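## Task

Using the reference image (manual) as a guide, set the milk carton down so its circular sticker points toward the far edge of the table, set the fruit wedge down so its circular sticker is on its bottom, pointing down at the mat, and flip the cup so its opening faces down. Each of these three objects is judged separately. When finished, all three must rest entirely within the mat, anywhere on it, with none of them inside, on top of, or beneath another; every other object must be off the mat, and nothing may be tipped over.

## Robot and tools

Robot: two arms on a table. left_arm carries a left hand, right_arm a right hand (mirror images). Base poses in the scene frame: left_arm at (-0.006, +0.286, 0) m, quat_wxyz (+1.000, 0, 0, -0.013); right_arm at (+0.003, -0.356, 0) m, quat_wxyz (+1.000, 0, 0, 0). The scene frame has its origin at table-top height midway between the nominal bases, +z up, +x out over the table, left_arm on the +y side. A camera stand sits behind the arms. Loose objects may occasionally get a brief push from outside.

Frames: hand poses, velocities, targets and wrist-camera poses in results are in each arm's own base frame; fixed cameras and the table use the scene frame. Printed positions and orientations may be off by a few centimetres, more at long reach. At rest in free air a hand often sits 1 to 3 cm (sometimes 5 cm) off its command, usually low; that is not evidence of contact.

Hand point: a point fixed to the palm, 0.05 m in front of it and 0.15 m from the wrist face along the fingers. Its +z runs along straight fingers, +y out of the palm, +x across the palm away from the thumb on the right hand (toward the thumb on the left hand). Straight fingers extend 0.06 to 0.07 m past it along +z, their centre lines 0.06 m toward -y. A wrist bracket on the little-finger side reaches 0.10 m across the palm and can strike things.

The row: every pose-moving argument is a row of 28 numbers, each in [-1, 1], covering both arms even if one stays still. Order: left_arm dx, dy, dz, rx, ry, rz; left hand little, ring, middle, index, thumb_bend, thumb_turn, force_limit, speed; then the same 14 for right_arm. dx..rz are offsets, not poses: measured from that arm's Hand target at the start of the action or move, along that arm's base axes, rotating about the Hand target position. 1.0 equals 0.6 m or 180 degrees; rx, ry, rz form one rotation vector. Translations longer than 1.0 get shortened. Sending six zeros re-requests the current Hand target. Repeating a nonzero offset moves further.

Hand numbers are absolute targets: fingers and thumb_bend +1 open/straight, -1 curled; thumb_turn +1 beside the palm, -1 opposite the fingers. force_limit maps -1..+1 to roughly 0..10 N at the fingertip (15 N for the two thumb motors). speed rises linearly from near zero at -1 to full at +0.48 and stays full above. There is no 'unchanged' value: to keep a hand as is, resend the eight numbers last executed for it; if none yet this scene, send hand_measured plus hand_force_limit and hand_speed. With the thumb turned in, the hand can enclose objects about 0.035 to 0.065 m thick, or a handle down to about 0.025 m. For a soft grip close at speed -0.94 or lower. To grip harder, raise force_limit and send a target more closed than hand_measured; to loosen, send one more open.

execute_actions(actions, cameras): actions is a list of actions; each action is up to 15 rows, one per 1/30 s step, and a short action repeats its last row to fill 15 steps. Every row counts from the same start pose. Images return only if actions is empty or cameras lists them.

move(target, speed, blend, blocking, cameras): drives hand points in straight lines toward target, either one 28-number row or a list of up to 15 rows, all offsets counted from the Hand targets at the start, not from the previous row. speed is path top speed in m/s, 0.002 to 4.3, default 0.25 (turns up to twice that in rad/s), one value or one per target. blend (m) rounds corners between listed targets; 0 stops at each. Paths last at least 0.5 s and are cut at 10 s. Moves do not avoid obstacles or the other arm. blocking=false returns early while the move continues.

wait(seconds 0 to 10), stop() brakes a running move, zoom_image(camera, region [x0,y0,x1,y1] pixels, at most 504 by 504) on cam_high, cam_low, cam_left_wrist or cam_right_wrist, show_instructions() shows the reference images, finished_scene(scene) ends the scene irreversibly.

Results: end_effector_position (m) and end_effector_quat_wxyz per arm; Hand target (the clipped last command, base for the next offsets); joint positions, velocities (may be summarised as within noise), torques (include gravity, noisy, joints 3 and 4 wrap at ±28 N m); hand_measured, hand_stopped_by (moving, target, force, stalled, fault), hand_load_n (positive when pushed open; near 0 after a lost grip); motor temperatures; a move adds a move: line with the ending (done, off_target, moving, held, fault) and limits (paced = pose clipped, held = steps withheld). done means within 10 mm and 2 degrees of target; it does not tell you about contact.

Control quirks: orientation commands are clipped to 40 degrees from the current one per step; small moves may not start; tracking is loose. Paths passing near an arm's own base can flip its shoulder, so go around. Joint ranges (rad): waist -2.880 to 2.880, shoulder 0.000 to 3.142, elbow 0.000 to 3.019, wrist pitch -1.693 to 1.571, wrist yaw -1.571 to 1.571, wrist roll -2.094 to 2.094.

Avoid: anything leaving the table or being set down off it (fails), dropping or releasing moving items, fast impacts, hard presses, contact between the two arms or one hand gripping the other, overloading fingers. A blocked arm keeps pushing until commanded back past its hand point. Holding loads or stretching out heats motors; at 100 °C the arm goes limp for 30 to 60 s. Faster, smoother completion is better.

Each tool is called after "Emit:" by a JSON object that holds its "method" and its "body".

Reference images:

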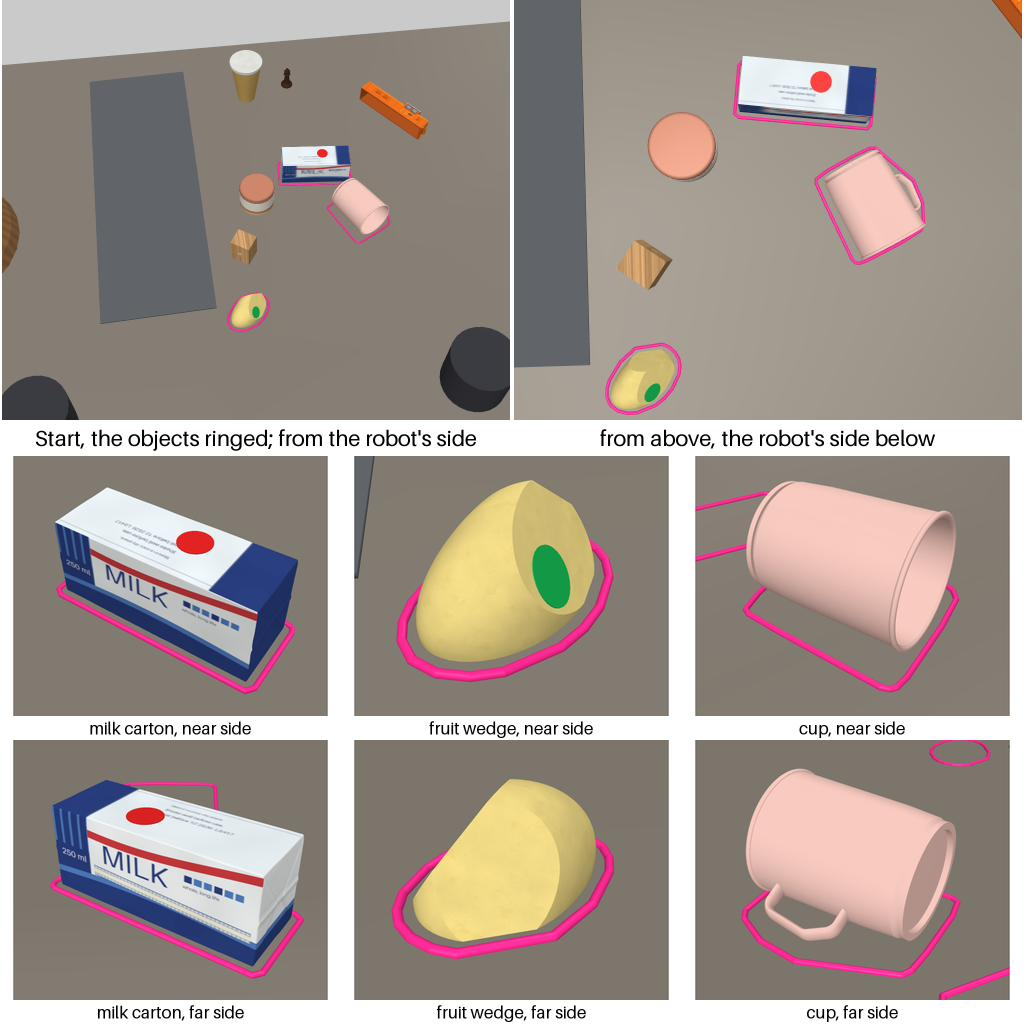

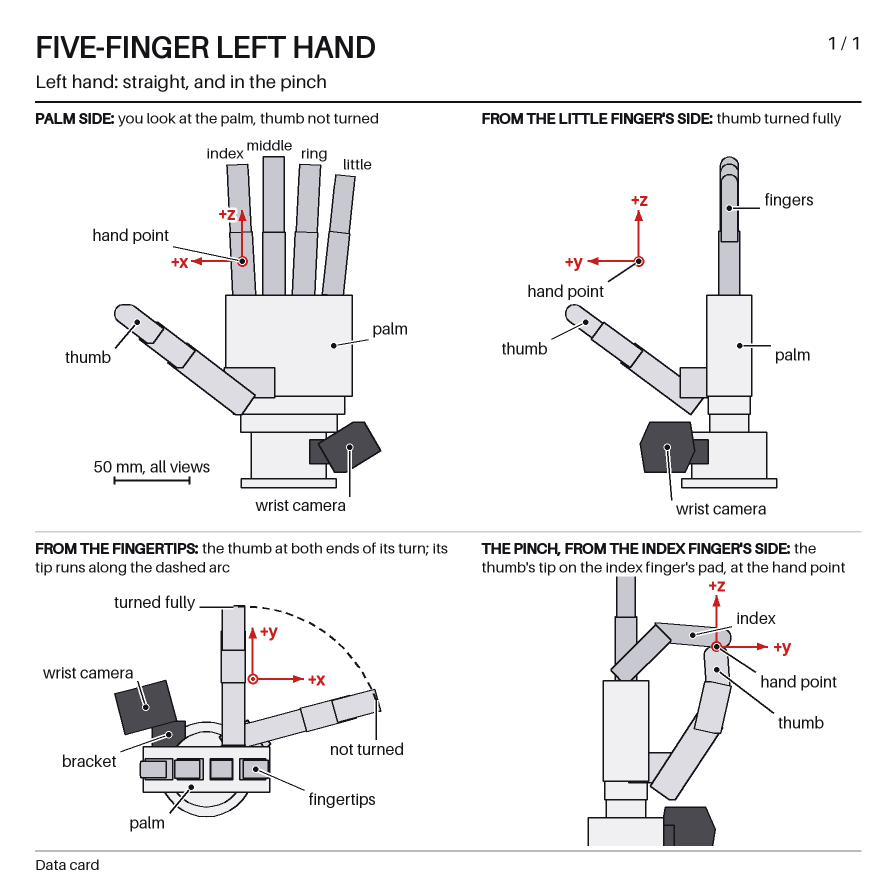

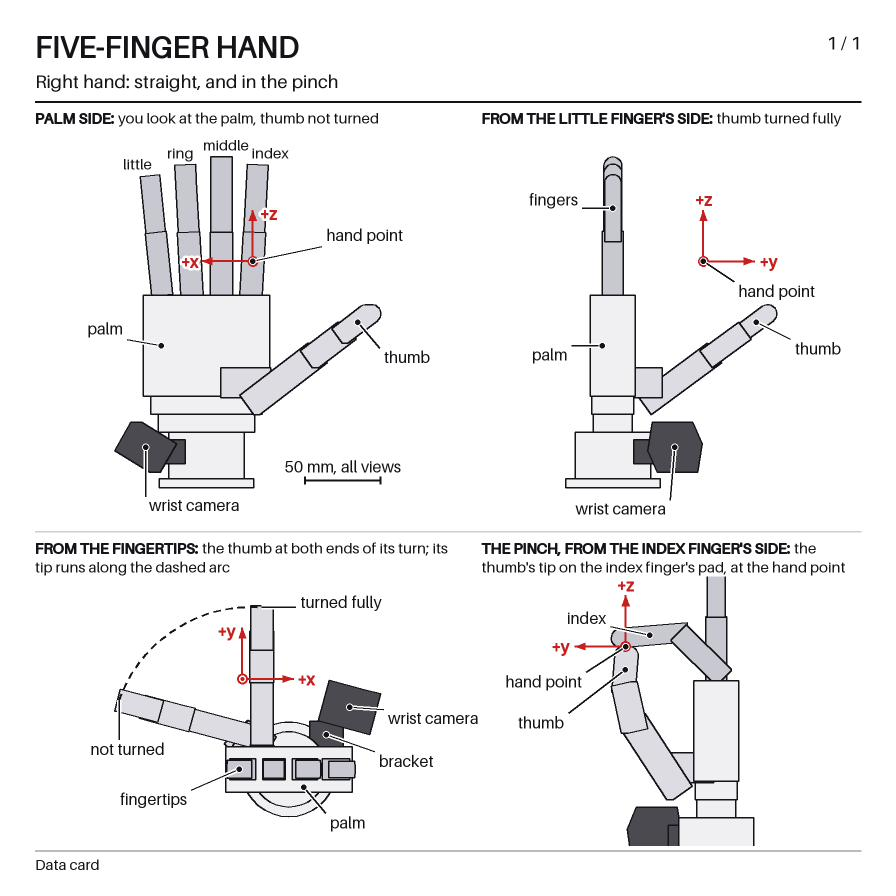

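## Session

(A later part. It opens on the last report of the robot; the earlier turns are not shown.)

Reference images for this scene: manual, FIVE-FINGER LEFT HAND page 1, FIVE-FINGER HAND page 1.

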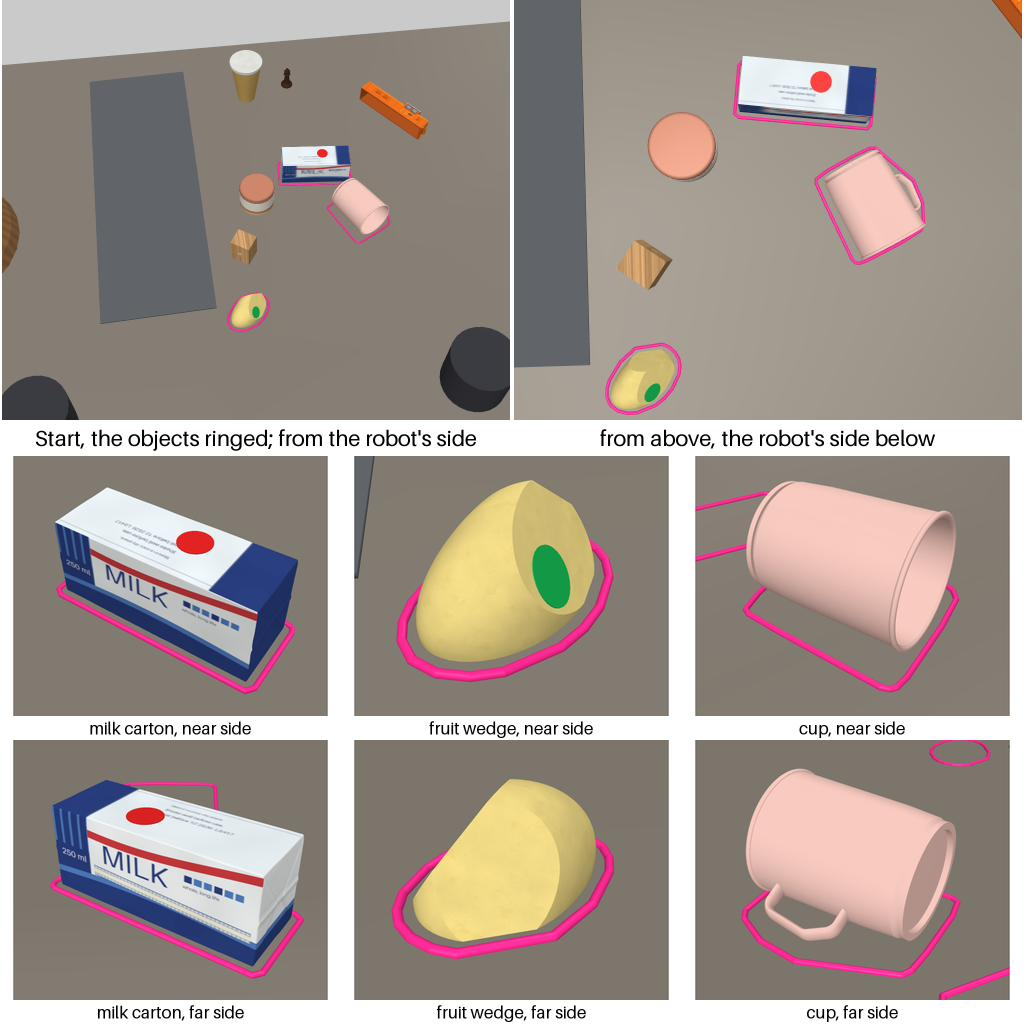

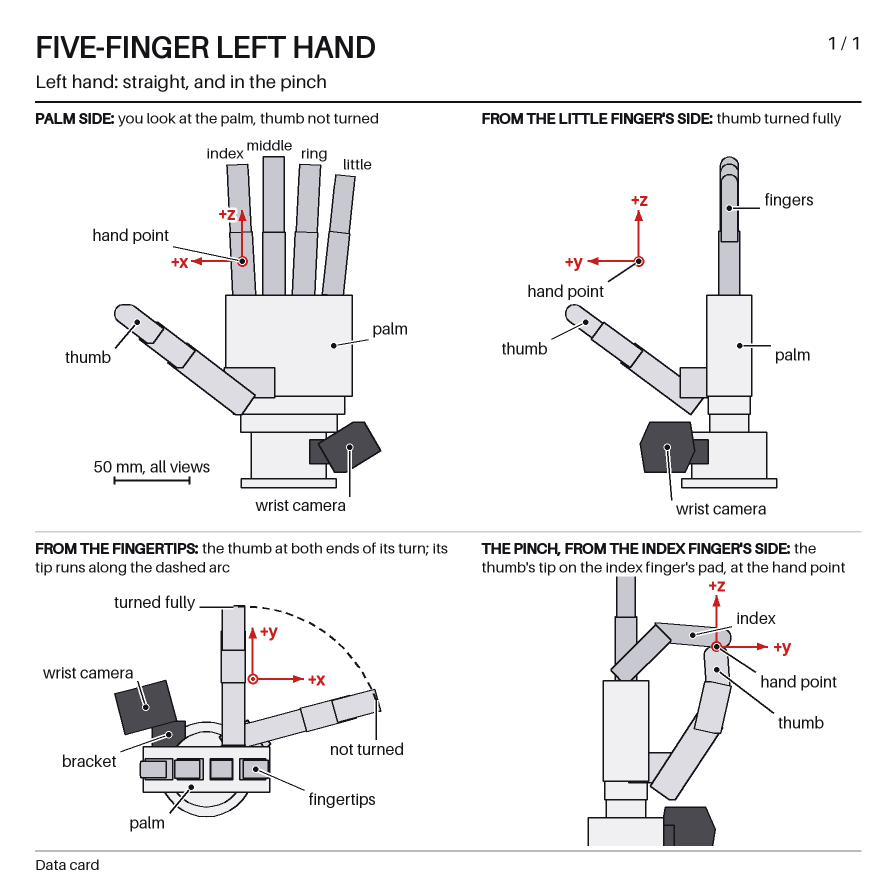

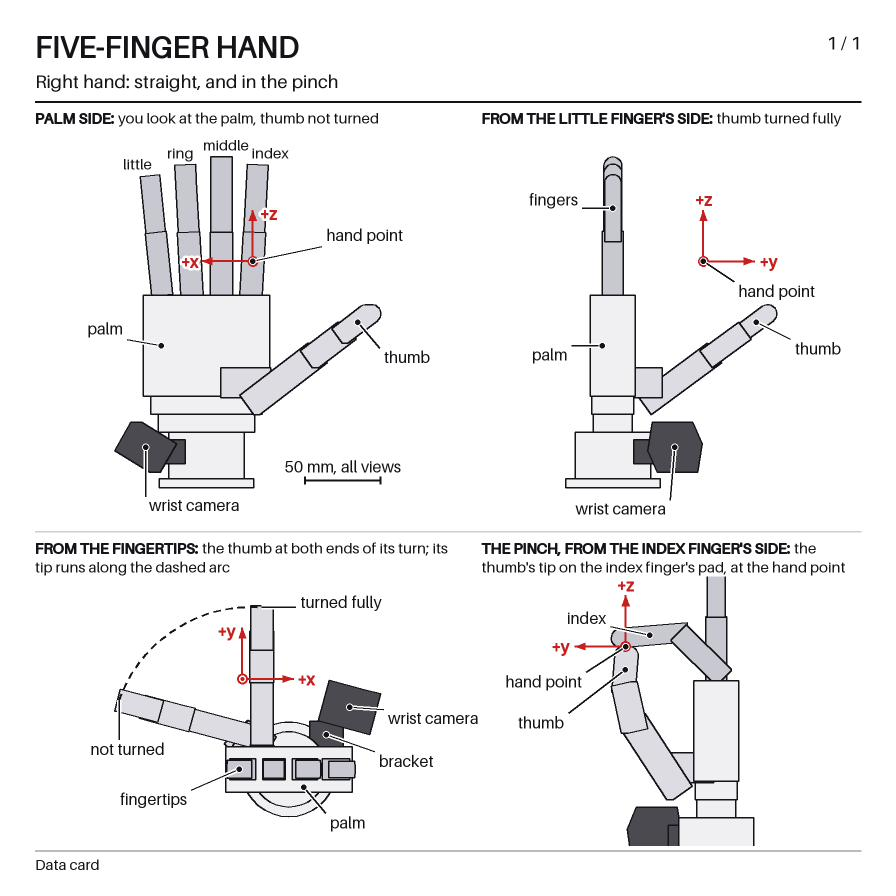

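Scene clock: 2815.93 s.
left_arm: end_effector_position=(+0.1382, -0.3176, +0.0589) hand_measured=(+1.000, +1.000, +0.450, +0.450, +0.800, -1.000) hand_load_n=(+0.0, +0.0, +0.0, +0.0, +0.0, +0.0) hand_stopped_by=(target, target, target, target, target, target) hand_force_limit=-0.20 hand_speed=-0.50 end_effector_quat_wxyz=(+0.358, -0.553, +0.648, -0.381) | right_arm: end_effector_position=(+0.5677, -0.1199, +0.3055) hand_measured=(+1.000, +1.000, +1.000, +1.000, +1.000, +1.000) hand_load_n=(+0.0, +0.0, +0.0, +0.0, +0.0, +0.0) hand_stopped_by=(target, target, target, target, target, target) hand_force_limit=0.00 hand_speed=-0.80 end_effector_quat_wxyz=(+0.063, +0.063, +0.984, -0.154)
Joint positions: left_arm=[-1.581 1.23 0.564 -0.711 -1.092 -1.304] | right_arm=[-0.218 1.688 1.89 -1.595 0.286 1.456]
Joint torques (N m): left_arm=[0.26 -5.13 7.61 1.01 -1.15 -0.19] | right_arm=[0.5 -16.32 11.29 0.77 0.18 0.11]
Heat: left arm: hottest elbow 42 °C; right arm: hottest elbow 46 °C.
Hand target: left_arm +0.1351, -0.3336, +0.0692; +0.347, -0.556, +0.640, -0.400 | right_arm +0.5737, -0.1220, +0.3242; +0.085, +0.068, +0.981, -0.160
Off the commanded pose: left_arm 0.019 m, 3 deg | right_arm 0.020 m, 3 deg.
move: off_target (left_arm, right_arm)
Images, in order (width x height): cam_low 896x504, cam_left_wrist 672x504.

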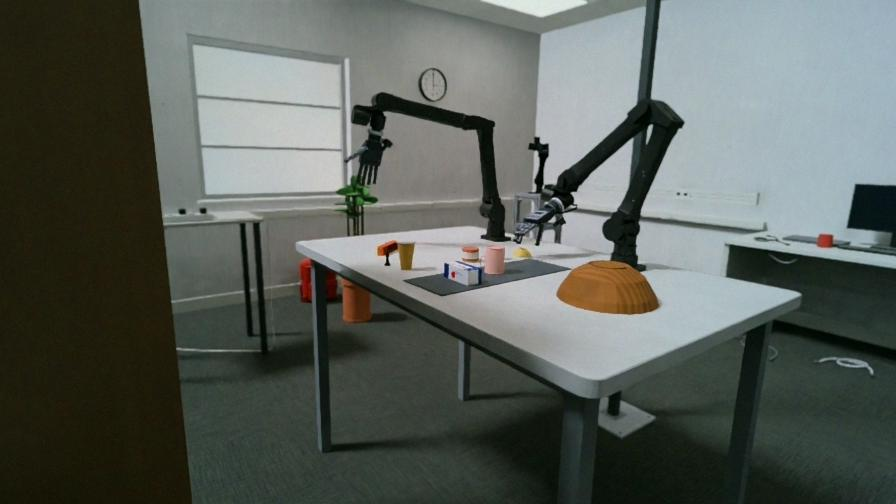

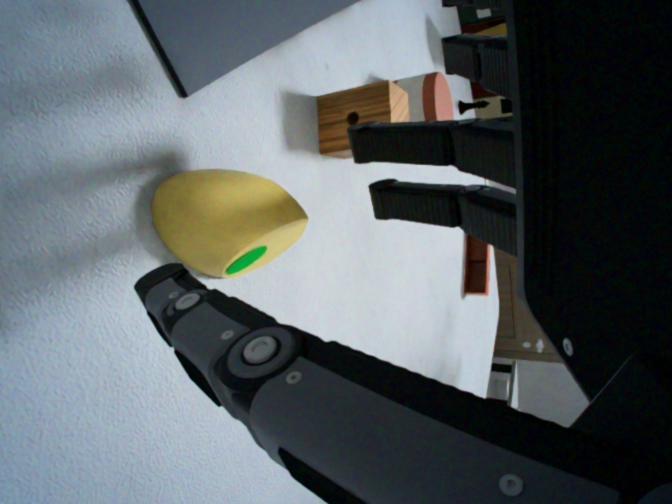

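Emit:
{"method": "move", "body": {"target": [-0.005, 0.05, -0.018, 0, 0, 0, 1,1,0.45,0.45,0.8,-1,-0.2,-0.5,0,0,0,0,0,0,1,1,1,1,1,1,0,-0.8], "speed": 0.08, "cameras": ["cam_left_wrist", "cam_low"]}}

Emit:
{"method": "zoom_image", "body": {"camera": "cam_low", "region": [500, 225, 560, 270]}}

Scene clock: 2844.90 s.
left_arm: end_effector_position=(+0.1350, -0.2954, +0.0495) hand_measured=(+1.000, +1.000, +0.450, +0.450, +0.800, -1.000) hand_load_n=(+0.0, -0.5, +0.0, +0.0, +0.0, +0.0) hand_stopped_by=(target, target, target, target, target, target) hand_force_limit=-0.20 hand_speed=-0.50 end_effector_quat_wxyz=(+0.357, -0.554, +0.647, -0.383) | right_arm: end_effector_position=(+0.5677, -0.1199, +0.3055) hand_measured=(+1.000, +1.000, +1.000, +1.000, +1.000, +1.000) hand_load_n=(+0.0, +0.0, +0.0, +0.0, +0.0, +0.0) hand_stopped_by=(target, target, target, target, target, target) hand_force_limit=0.00 hand_speed=-0.80 end_effector_quat_wxyz=(+0.063, +0.063, +0.984, -0.154)
Joint positions: left_arm=[-1.595 1.187 0.5 -0.711 -1.095 -1.335] | right_arm=[-0.218 1.688 1.89 -1.595 0.286 1.456]
Joint torques (N m): left_arm=[0.26 -5.83 6.17 0.62 -1.16 -0.15] | right_arm=[0.38 -16.26 11.29 0.8 0.17 0.11]
Heat: left arm: hottest elbow 40 °C; right arm: hottest elbow 46 °C.
Hand target: left_arm +0.1321, -0.3036, +0.0584; +0.347, -0.556, +0.640, -0.400 | right_arm +0.5737, -0.1220, +0.3242; +0.085, +0.068, +0.981, -0.160
Off the commanded pose: left_arm 0.013 m, 2 deg | right_arm 0.020 m, 3 deg.
move: off_target (left_arm, right_arm)
Images, in order (width x height): cam_low 896x504, cam_left_wrist 672x504.

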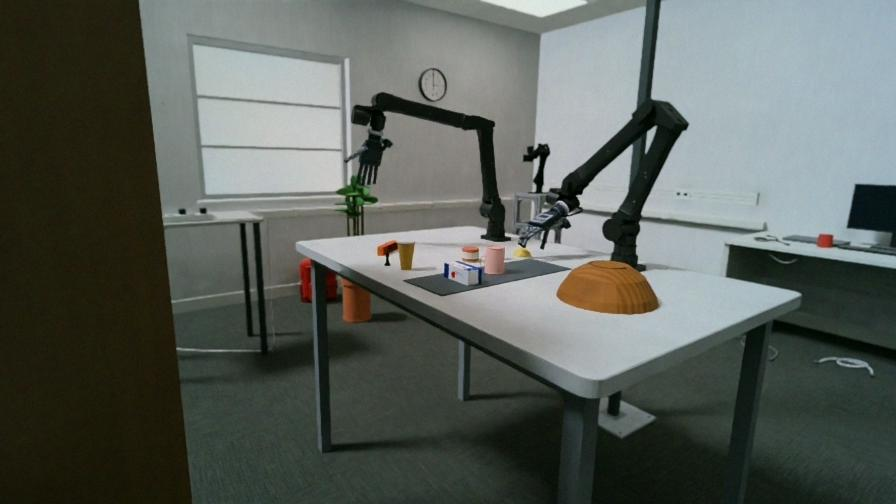

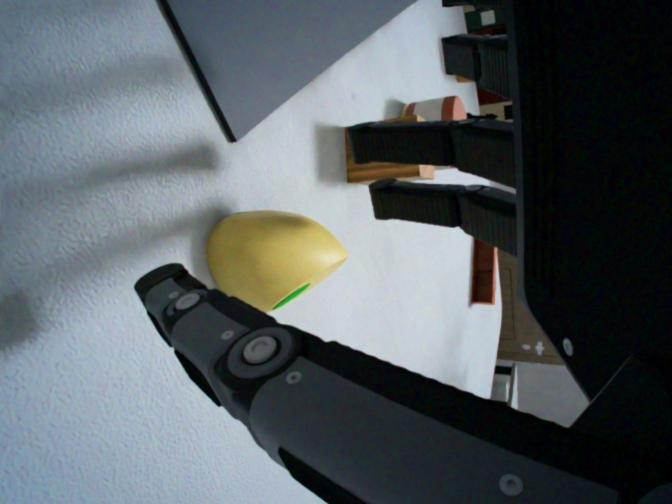

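Scaled by 8.400 from the camera's 896x504 image, which has a finer 1280x720 frame.

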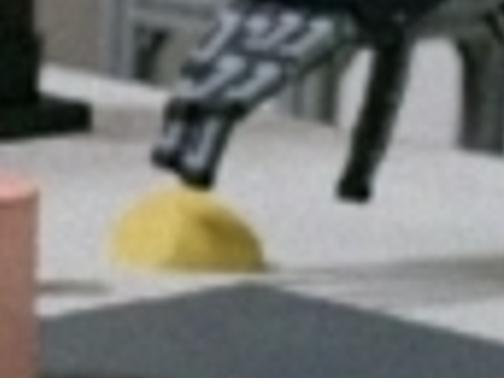

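Emit:
{"method": "execute_actions", "body": {"actions": [[[0,0,0,0,0,0,1,1,-0.2,-0.2,0,-1,-0.85,-0.88,0,0,0,0,0,0,1,1,1,1,1,1,0,-0.8]],[[0,0,0,0,0,0,1,1,-0.2,-0.2,0,-1,-0.85,-0.88,0,0,0,0,0,0,1,1,1,1,1,1,0,-0.8]],[[0,0,0,0,0,0,1,1,-0.2,-0.2,0,-1,-0.85,-0.88,0,0,0,0,0,0,1,1,1,1,1,1,0,-0.8]],[[0,0,0,0,0,0,1,1,-0.2,-0.2,0,-1,-0.85,-0.88,0,0,0,0,0,0,1,1,1,1,1,1,0,-0.8]],[[0,0,0,0,0,0,1,1,-0.2,-0.2,0,-1,-0.85,-0.88,0,0,0,0,0,0,1,1,1,1,1,1,0,-0.8]]], "cameras": ["cam_left_wrist", "cam_low"]}}

Emit:
{"method": "zoom_image", "body": {"camera": "cam_low", "region": [500, 225, 560, 270]}}

Scene clock: 2873.97 s.
left_arm: end_effector_position=(+0.1353, -0.2954, +0.0497) hand_measured=(+1.000, +1.000, -0.200, -0.200, +0.000, -1.000) hand_load_n=(+0.0, +0.0, +0.0, +0.0, +0.0, +0.0) hand_stopped_by=(target, target, target, target, target, target) hand_force_limit=-0.85 hand_speed=-0.88 end_effector_quat_wxyz=(+0.357, -0.554, +0.646, -0.384) | right_arm: end_effector_position=(+0.5677, -0.1199, +0.3055) hand_measured=(+1.000, +1.000, +1.000, +1.000, +1.000, +1.000) hand_load_n=(+0.0, +0.0, +0.0, +0.0, +0.0, +0.0) hand_stopped_by=(target, target, target, target, target, target) hand_force_limit=0.00 hand_speed=-0.80 end_effector_quat_wxyz=(+0.063, +0.063, +0.984, -0.154)
Joint positions: left_arm=[-1.595 1.187 0.5 -0.711 -1.097 -1.337] | right_arm=[-0.218 1.688 1.89 -1.595 0.286 1.456]
Joint torques (N m): left_arm=[0.26 -5.83 6.19 0.61 -1.15 -0.16] | right_arm=[0.32 -16.26 11.29 0.79 0.17 0.11]
Heat: left arm: hottest elbow 39 °C; right arm: hottest elbow 46 °C.
Hand target: left_arm +0.1321, -0.3036, +0.0584; +0.347, -0.556, +0.640, -0.400 | right_arm +0.5737, -0.1220, +0.3242; +0.085, +0.068, +0.981, -0.160
Off the commanded pose: left_arm 0.012 m, 2 deg | right_arm 0.020 m, 3 deg.
Images, in order (width x height): cam_low 896x504, cam_left_wrist 672x504.

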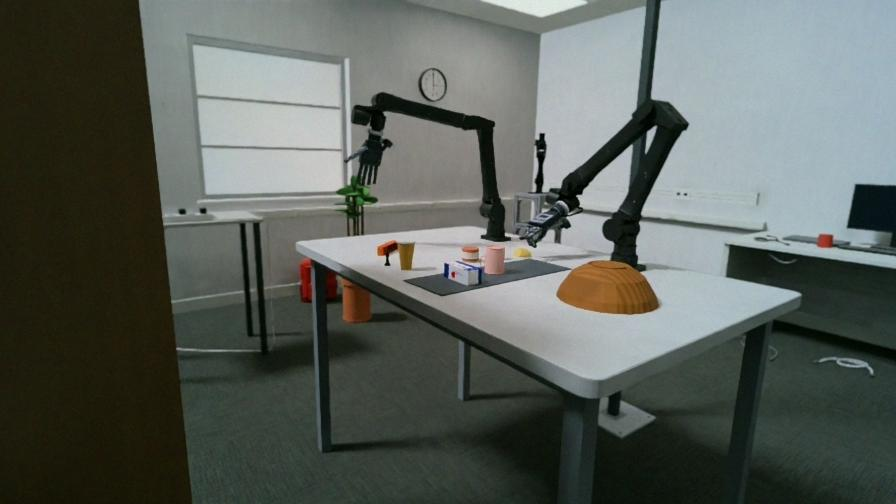

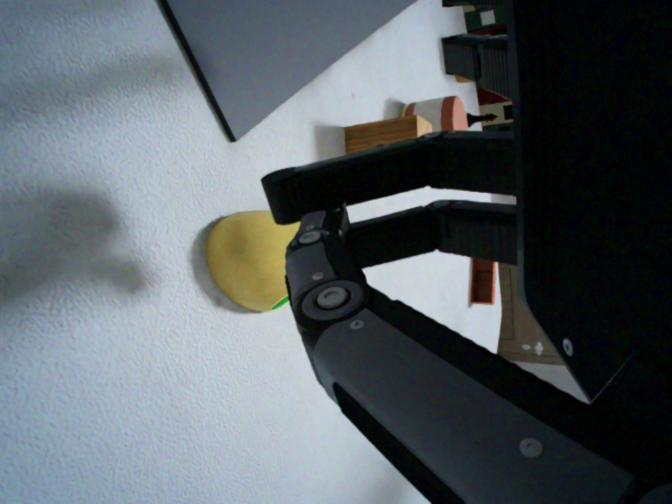

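Scaled by 8.400 from the camera's 896x504 image, which has a finer 1280x720 frame.

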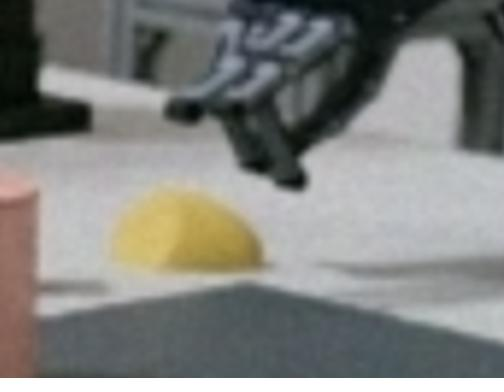

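Emit:
{"method": "move", "body": {"target": [[0,0,0.01,0,0,0,1,1,0.45,0.45,0.8,-1,-0.2,-0.3,0,0,0,0,0,0,1,1,1,1,1,1,0,-0.8],[0.018,-0.039,-0.01,0,0,0,1,1,0.45,0.45,0.8,-1,-0.2,-0.3,0,0,0,0,0,0,1,1,1,1,1,1,0,-0.8]], "speed": [0.05, 0.08], "cameras": ["cam_left_wrist", "cam_low"]}}

Emit:
{"method": "zoom_image", "body": {"camera": "cam_low", "region": [500, 225, 560, 270]}}

Scene clock: 2938.90 s.
left_arm: end_effector_position=(+0.1383, -0.3084, +0.0390) hand_measured=(+1.000, +1.000, +0.450, +0.450, +0.800, -1.000) hand_load_n=(+0.0, +0.0, +0.0, +0.0, +0.0, +0.0) hand_stopped_by=(target, target, target, target, target, target) hand_force_limit=-0.20 hand_speed=-0.30 end_effector_quat_wxyz=(+0.357, -0.547, +0.651, -0.387) | right_arm: end_effector_position=(+0.5677, -0.1199, +0.3055) hand_measured=(+1.000, +1.000, +1.000, +1.000, +1.000, +1.000) hand_load_n=(+0.0, +0.0, +0.0, +0.0, +0.0, +0.0) hand_stopped_by=(target, target, target, target, target, target) hand_force_limit=0.00 hand_speed=-0.80 end_effector_quat_wxyz=(+0.063, +0.063, +0.984, -0.154)
Joint positions: left_arm=[-1.583 1.242 0.5 -0.6 -1.097 -1.269] | right_arm=[-0.218 1.688 1.89 -1.595 0.286 1.456]
Joint torques (N m): left_arm=[1.73 -5.01 8.49 1.06 -0.78 0.02] | right_arm=[0.44 -16.26 11.3 0.76 0.17 0.11]
Motor temperatures (°C): left_arm=[23 29 38 22 26 25] | right_arm=[22 34 46 22 24 26]
Heat: left arm: hottest elbow 38 °C; right arm: hottest elbow 46 °C.
Hand target: left_arm +0.1429, -0.3270, +0.0524; +0.347, -0.556, +0.640, -0.400 | right_arm +0.5737, -0.1220, +0.3242; +0.085, +0.068, +0.981, -0.160
Off the commanded pose: left_arm 0.023 m, 2 deg | right_arm 0.020 m, 3 deg.
move: off_target (left_arm, right_arm)
Images, in order (width x height): cam_low 896x504, cam_left_wrist 672x504.

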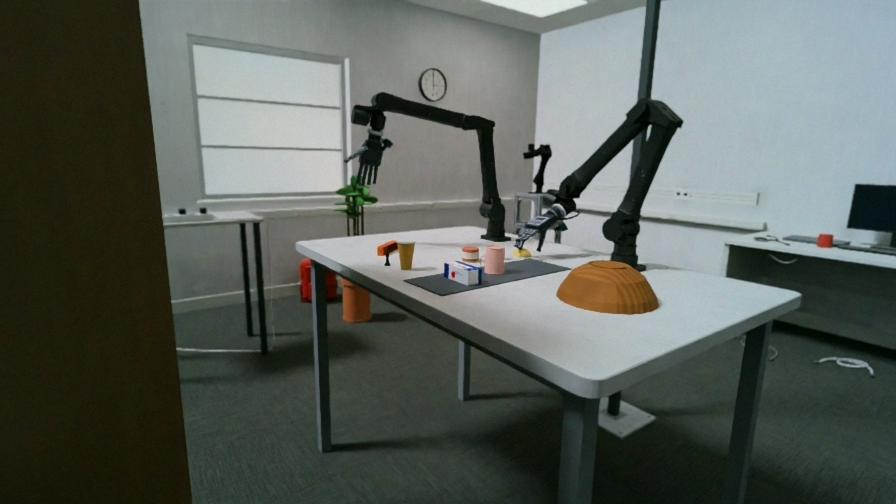

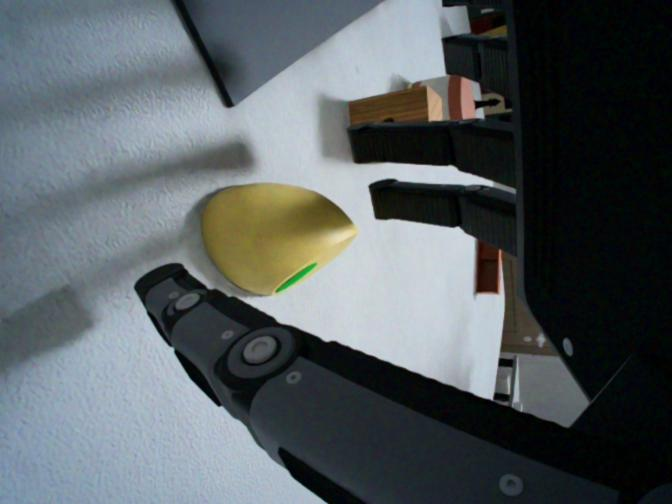

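Scaled by 8.400 from the camera's 896x504 image, which has a finer 1280x720 frame.

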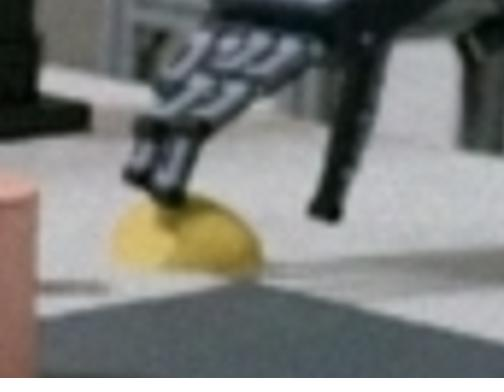

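Emit:
{"method": "move", "body": {"target": [0.0085, -0.001, -0.019, 0, 0, 0, 1,1,0.45,0.45,0.8,-1,-0.2,-0.3,0,0,0,0,0,0,1,1,1,1,1,1,0,-0.8], "speed": 0.06, "cameras": ["cam_left_wrist", "cam_low"]}}

Emit:
{"method": "zoom_image", "body": {"camera": "cam_low", "region": [500, 225, 560, 270]}}

Scene clock: 2957.93 s.
left_arm: end_effector_position=(+0.1429, -0.3188, +0.0342) hand_measured=(+1.000, +1.000, +0.450, +0.450, +0.800, -1.000) hand_load_n=(+0.0, +0.0, +0.0, +0.0, +0.0, +0.0) hand_stopped_by=(target, target, target, target, target, target) hand_force_limit=-0.20 hand_speed=-0.30 end_effector_quat_wxyz=(+0.351, -0.550, +0.648, -0.394) | right_arm: end_effector_position=(+0.5677, -0.1199, +0.3055) hand_measured=(+1.000, +1.000, +1.000, +1.000, +1.000, +1.000) hand_load_n=(+0.0, +0.0, +0.0, +0.0, +0.0, +0.0) hand_stopped_by=(target, target, target, target, target, target) hand_force_limit=0.00 hand_speed=-0.80 end_effector_quat_wxyz=(+0.063, +0.063, +0.984, -0.154)
Joint positions: left_arm=[-1.564 1.271 0.5 -0.516 -1.09 -1.229] | right_arm=[-0.218 1.688 1.89 -1.595 0.286 1.456]
Joint torques (N m): left_arm=[1.73 -5.25 6.78 1.16 -0.75 0.01] | right_arm=[0.44 -16.26 11.3 0.77 0.17 0.11]
Heat: left arm: hottest elbow 39 °C; right arm: hottest elbow 46 °C.
Hand target: left_arm +0.1480, -0.3276, +0.0410; +0.347, -0.556, +0.640, -0.400 | right_arm +0.5737, -0.1220, +0.3242; +0.085, +0.068, +0.981, -0.160
Off the commanded pose: left_arm 0.012 m, 1 deg | right_arm 0.020 m, 3 deg.
move: off_target (left_arm, right_arm)
Images, in order (width x height): cam_low 896x504, cam_left_wrist 672x504.

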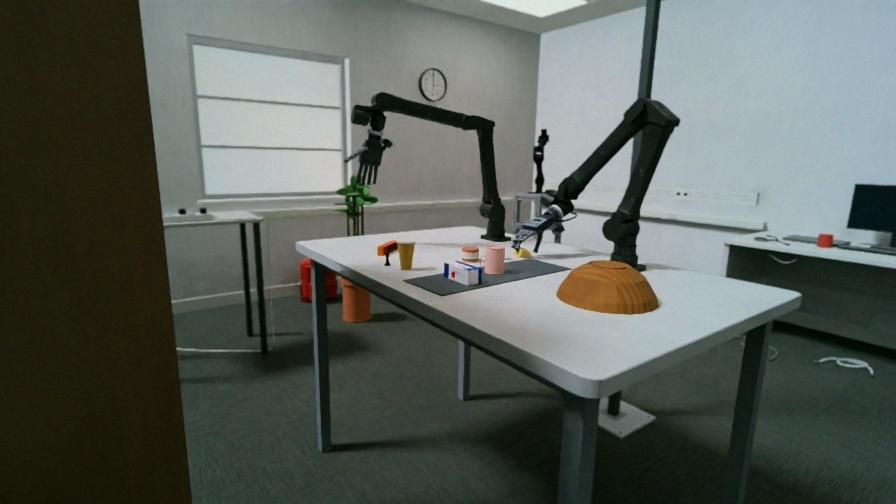

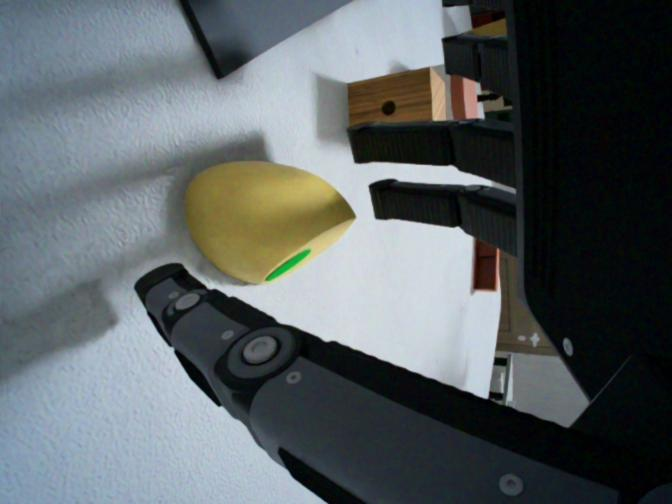

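Scaled by 8.400 from the camera's 896x504 image, which has a finer 1280x720 frame.

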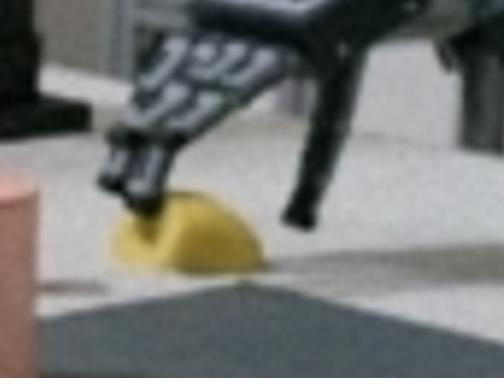

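Emit:
{"method": "move", "body": {"target": [0.001, 0.011, -0.011, 0, 0, 0, 1,1,0.45,0.45,0.8,-1,-0.2,-0.3,0,0,0,0,0,0,1,1,1,1,1,1,0,-0.8], "speed": 0.06, "cameras": ["cam_left_wrist", "cam_low"]}}

Emit:
{"method": "zoom_image", "body": {"camera": "cam_low", "region": [500, 225, 560, 270]}}

Scene clock: 2980.03 s.
left_arm: end_effector_position=(+0.1436, -0.3168, +0.0307) hand_measured=(+1.000, +1.000, +0.450, +0.450, +0.800, -1.000) hand_load_n=(+0.0, +0.0, +0.0, +0.0, +0.0, -0.5) hand_stopped_by=(target, target, target, target, target, target) hand_force_limit=-0.20 hand_speed=-0.30 end_effector_quat_wxyz=(+0.349, -0.552, +0.646, -0.396) | right_arm: end_effector_position=(+0.5677, -0.1199, +0.3055) hand_measured=(+1.000, +1.000, +1.000, +1.000, +1.000, +1.000) hand_load_n=(+0.0, +0.0, +0.0, +0.0, +0.0, +0.0) hand_stopped_by=(target, target, target, target, target, target) hand_force_limit=0.00 hand_speed=-0.80 end_effector_quat_wxyz=(+0.063, +0.063, +0.984, -0.154)
Joint positions: left_arm=[-1.561 1.271 0.484 -0.487 -1.089 -1.223] | right_arm=[-0.218 1.688 1.89 -1.595 0.286 1.456]
Joint torques (N m): left_arm=[1.73 -5.19 5.86 1.18 -0.75 0.03] | right_arm=[0.26 -16.26 11.28 0.77 0.17 0.11]
Heat: left arm: hottest elbow 38 °C; right arm: hottest elbow 46 °C.
Hand target: left_arm +0.1486, -0.3210, +0.0344; +0.347, -0.556, +0.640, -0.400 | right_arm +0.5737, -0.1220, +0.3242; +0.085, +0.068, +0.981, -0.160
Off the commanded pose: left_arm 0.007 m, 1 deg | right_arm 0.020 m, 3 deg.
move: off_target (right_arm)
Images, in order (width x height): cam_low 896x504, cam_left_wrist 672x504.

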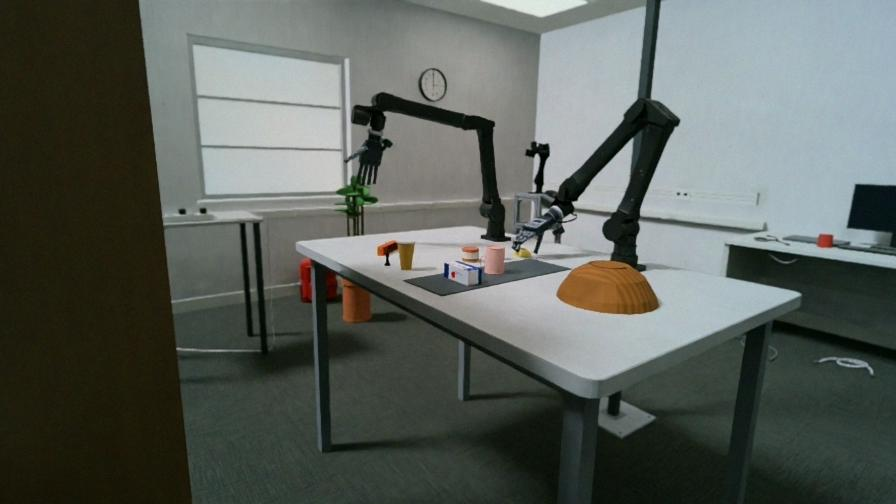

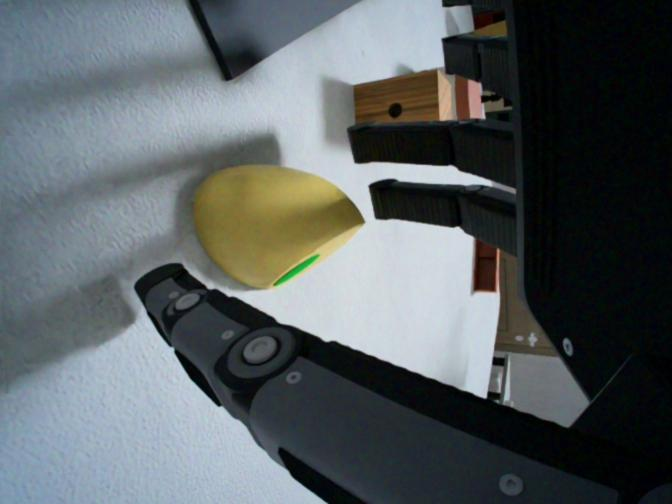

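Scaled by 8.400 from the camera's 896x504 image, which has a finer 1280x720 frame.

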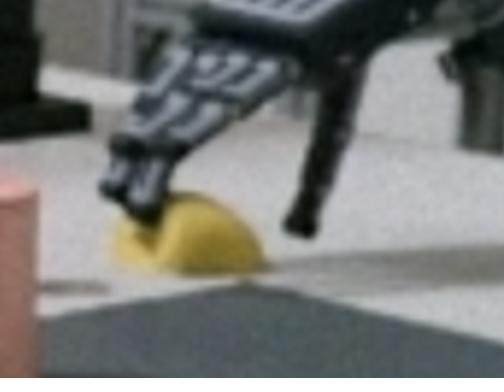

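Emit:
{"method": "execute_actions", "body": {"actions": [[[0,0,0,0,0,0,1,1,-0.2,-0.2,0,-1,-0.85,-0.88,0,0,0,0,0,0,1,1,1,1,1,1,0,-0.8]],[[0,0,0,0,0,0,1,1,-0.2,-0.2,0,-1,-0.85,-0.88,0,0,0,0,0,0,1,1,1,1,1,1,0,-0.8]],[[0,0,0,0,0,0,1,1,-0.2,-0.2,0,-1,-0.85,-0.88,0,0,0,0,0,0,1,1,1,1,1,1,0,-0.8]],[[0,0,0,0,0,0,1,1,-0.2,-0.2,0,-1,-0.85,-0.88,0,0,0,0,0,0,1,1,1,1,1,1,0,-0.8]],[[0,0,0,0,0,0,1,1,-0.2,-0.2,0,-1,-0.85,-0.88,0,0,0,0,0,0,1,1,1,1,1,1,0,-0.8]]], "cameras": ["cam_left_wrist", "cam_low"]}}

Emit:
{"method": "zoom_image", "body": {"camera": "cam_low", "region": [500, 225, 560, 270]}}

Scene clock: 3016.93 s.
left_arm: end_effector_position=(+0.1436, -0.3168, +0.0307) hand_measured=(+1.000, +1.000, +0.038, +0.028, +0.588, -1.000) hand_load_n=(+0.0, +0.0, +0.5, +1.5, +1.5, -0.5) hand_stopped_by=(target, target, force, force, force, target) hand_force_limit=-0.85 hand_speed=-0.88 end_effector_quat_wxyz=(+0.349, -0.552, +0.646, -0.396) | right_arm: end_effector_position=(+0.5677, -0.1199, +0.3055) hand_measured=(+1.000, +1.000, +1.000, +1.000, +1.000, +1.000) hand_load_n=(+0.0, +0.0, +0.0, +0.0, +0.0, +0.0) hand_stopped_by=(target, target, target, target, target, target) hand_force_limit=0.00 hand_speed=-0.80 end_effector_quat_wxyz=(+0.063, +0.063, +0.984, -0.154)
Joint positions: left_arm=[-1.561 1.271 0.484 -0.487 -1.089 -1.223] | right_arm=[-0.218 1.688 1.89 -1.595 0.286 1.456]
Joint torques (N m): left_arm=[1.73 -5.19 5.86 1.2 -0.75 0.02] | right_arm=[0.44 -16.26 11.29 0.77 0.18 0.11]
Heat: left arm: hottest elbow 37 °C; right arm: hottest elbow 46 °C.
Hand target: left_arm +0.1486, -0.3210, +0.0344; +0.347, -0.556, +0.640, -0.400 | right_arm +0.5737, -0.1220, +0.3242; +0.085, +0.068, +0.981, -0.160
Off the commanded pose: left_arm 0.007 m, 1 deg | right_arm 0.020 m, 3 deg.
Images, in order (width x height): cam_low 896x504, cam_left_wrist 672x504.

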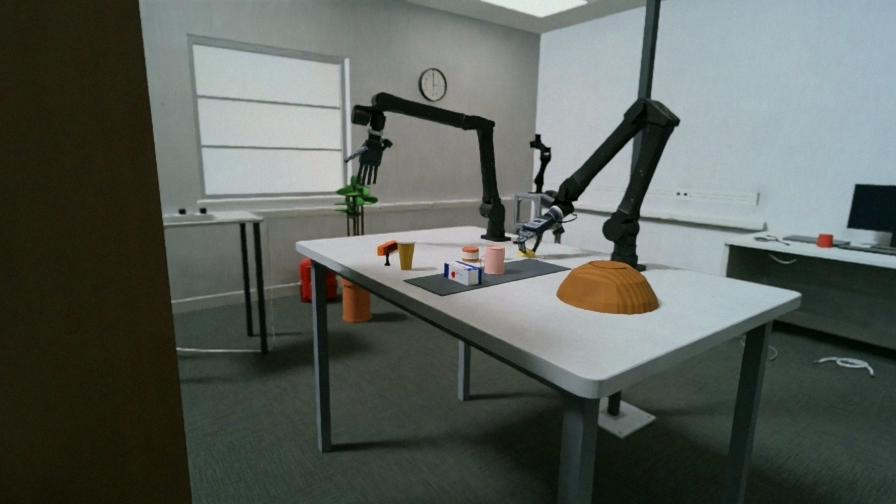

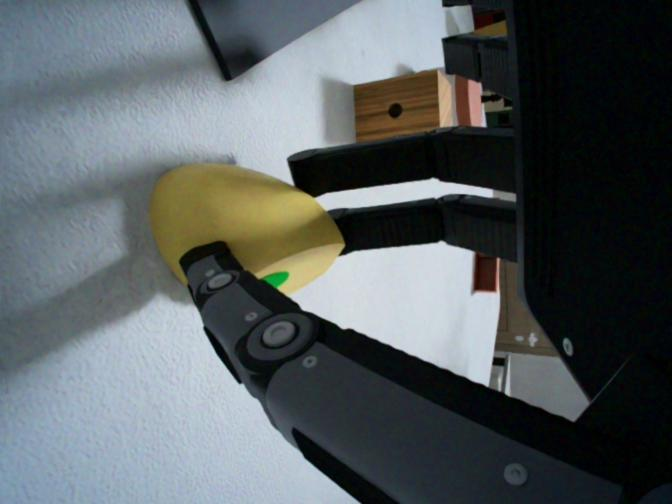

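Scaled by 8.400 from the camera's 896x504 image, which has a finer 1280x720 frame.

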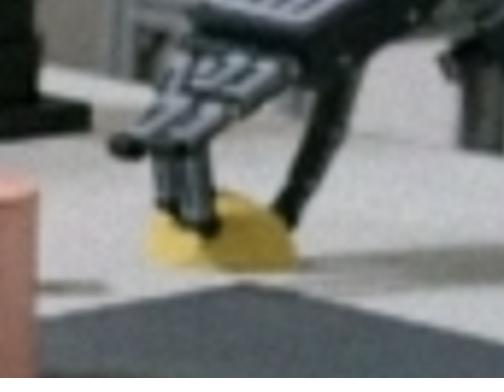

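Emit:
{"method": "execute_actions", "body": {"actions": [[[0,0,0,0,0,0,1,1,-0.25,-0.25,-0.05,-1,-0.55,-0.92,0,0,0,0,0,0,1,1,1,1,1,1,0,-0.8]],[[0,0,0,0,0,0,1,1,-0.25,-0.25,-0.05,-1,-0.55,-0.92,0,0,0,0,0,0,1,1,1,1,1,1,0,-0.8]],[[0,0,0,0,0,0,1,1,-0.3,-0.3,-0.1,-1,-0.35,-0.93,0,0,0,0,0,0,1,1,1,1,1,1,0,-0.8]],[[0,0,0,0,0,0,1,1,-0.3,-0.3,-0.1,-1,-0.35,-0.93,0,0,0,0,0,0,1,1,1,1,1,1,0,-0.8]]], "cameras": ["cam_left_wrist"]}}

Scene clock: 3027.93 s.
left_arm: end_effector_position=(+0.1436, -0.3172, +0.0308) hand_measured=(+1.000, +1.000, -0.008, -0.016, +0.578, -1.000) hand_load_n=(+0.0, +0.0, +2.5, +3.5, +6.0, -1.5) hand_stopped_by=(target, target, force, force, force, target) hand_force_limit=-0.35 hand_speed=-0.93 end_effector_quat_wxyz=(+0.348, -0.552, +0.646, -0.397) | right_arm: end_effector_position=(+0.5677, -0.1199, +0.3055) hand_measured=(+1.000, +1.000, +1.000, +1.000, +1.000, +1.000) hand_load_n=(+0.0, +0.0, +0.0, +0.0, +0.0, +0.0) hand_stopped_by=(target, target, target, target, target, target) hand_force_limit=0.00 hand_speed=-0.80 end_effector_quat_wxyz=(+0.063, +0.063, +0.984, -0.154)
Joint positions: left_arm=[-1.561 1.271 0.484 -0.485 -1.089 -1.223] | right_arm=[-0.218 1.688 1.89 -1.595 0.286 1.456]
Joint torques (N m): left_arm=[1.73 -5.25 5.86 1.17 -0.76 0.01] | right_arm=[0.32 -16.44 11.3 0.77 0.17 0.11]
Heat: left arm: hottest elbow 36 °C; right arm: hottest elbow 46 °C.
Hand target: left_arm +0.1486, -0.3210, +0.0344; +0.347, -0.556, +0.640, -0.400 | right_arm +0.5737, -0.1220, +0.3242; +0.085, +0.068, +0.981, -0.160
Off the commanded pose: left_arm 0.007 m, 1 deg | right_arm 0.020 m, 3 deg.
Images, in order (width x height): cam_left_wrist 672x504.

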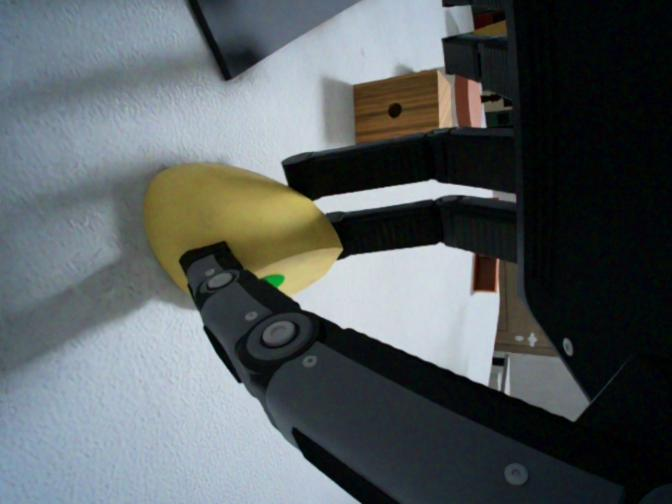

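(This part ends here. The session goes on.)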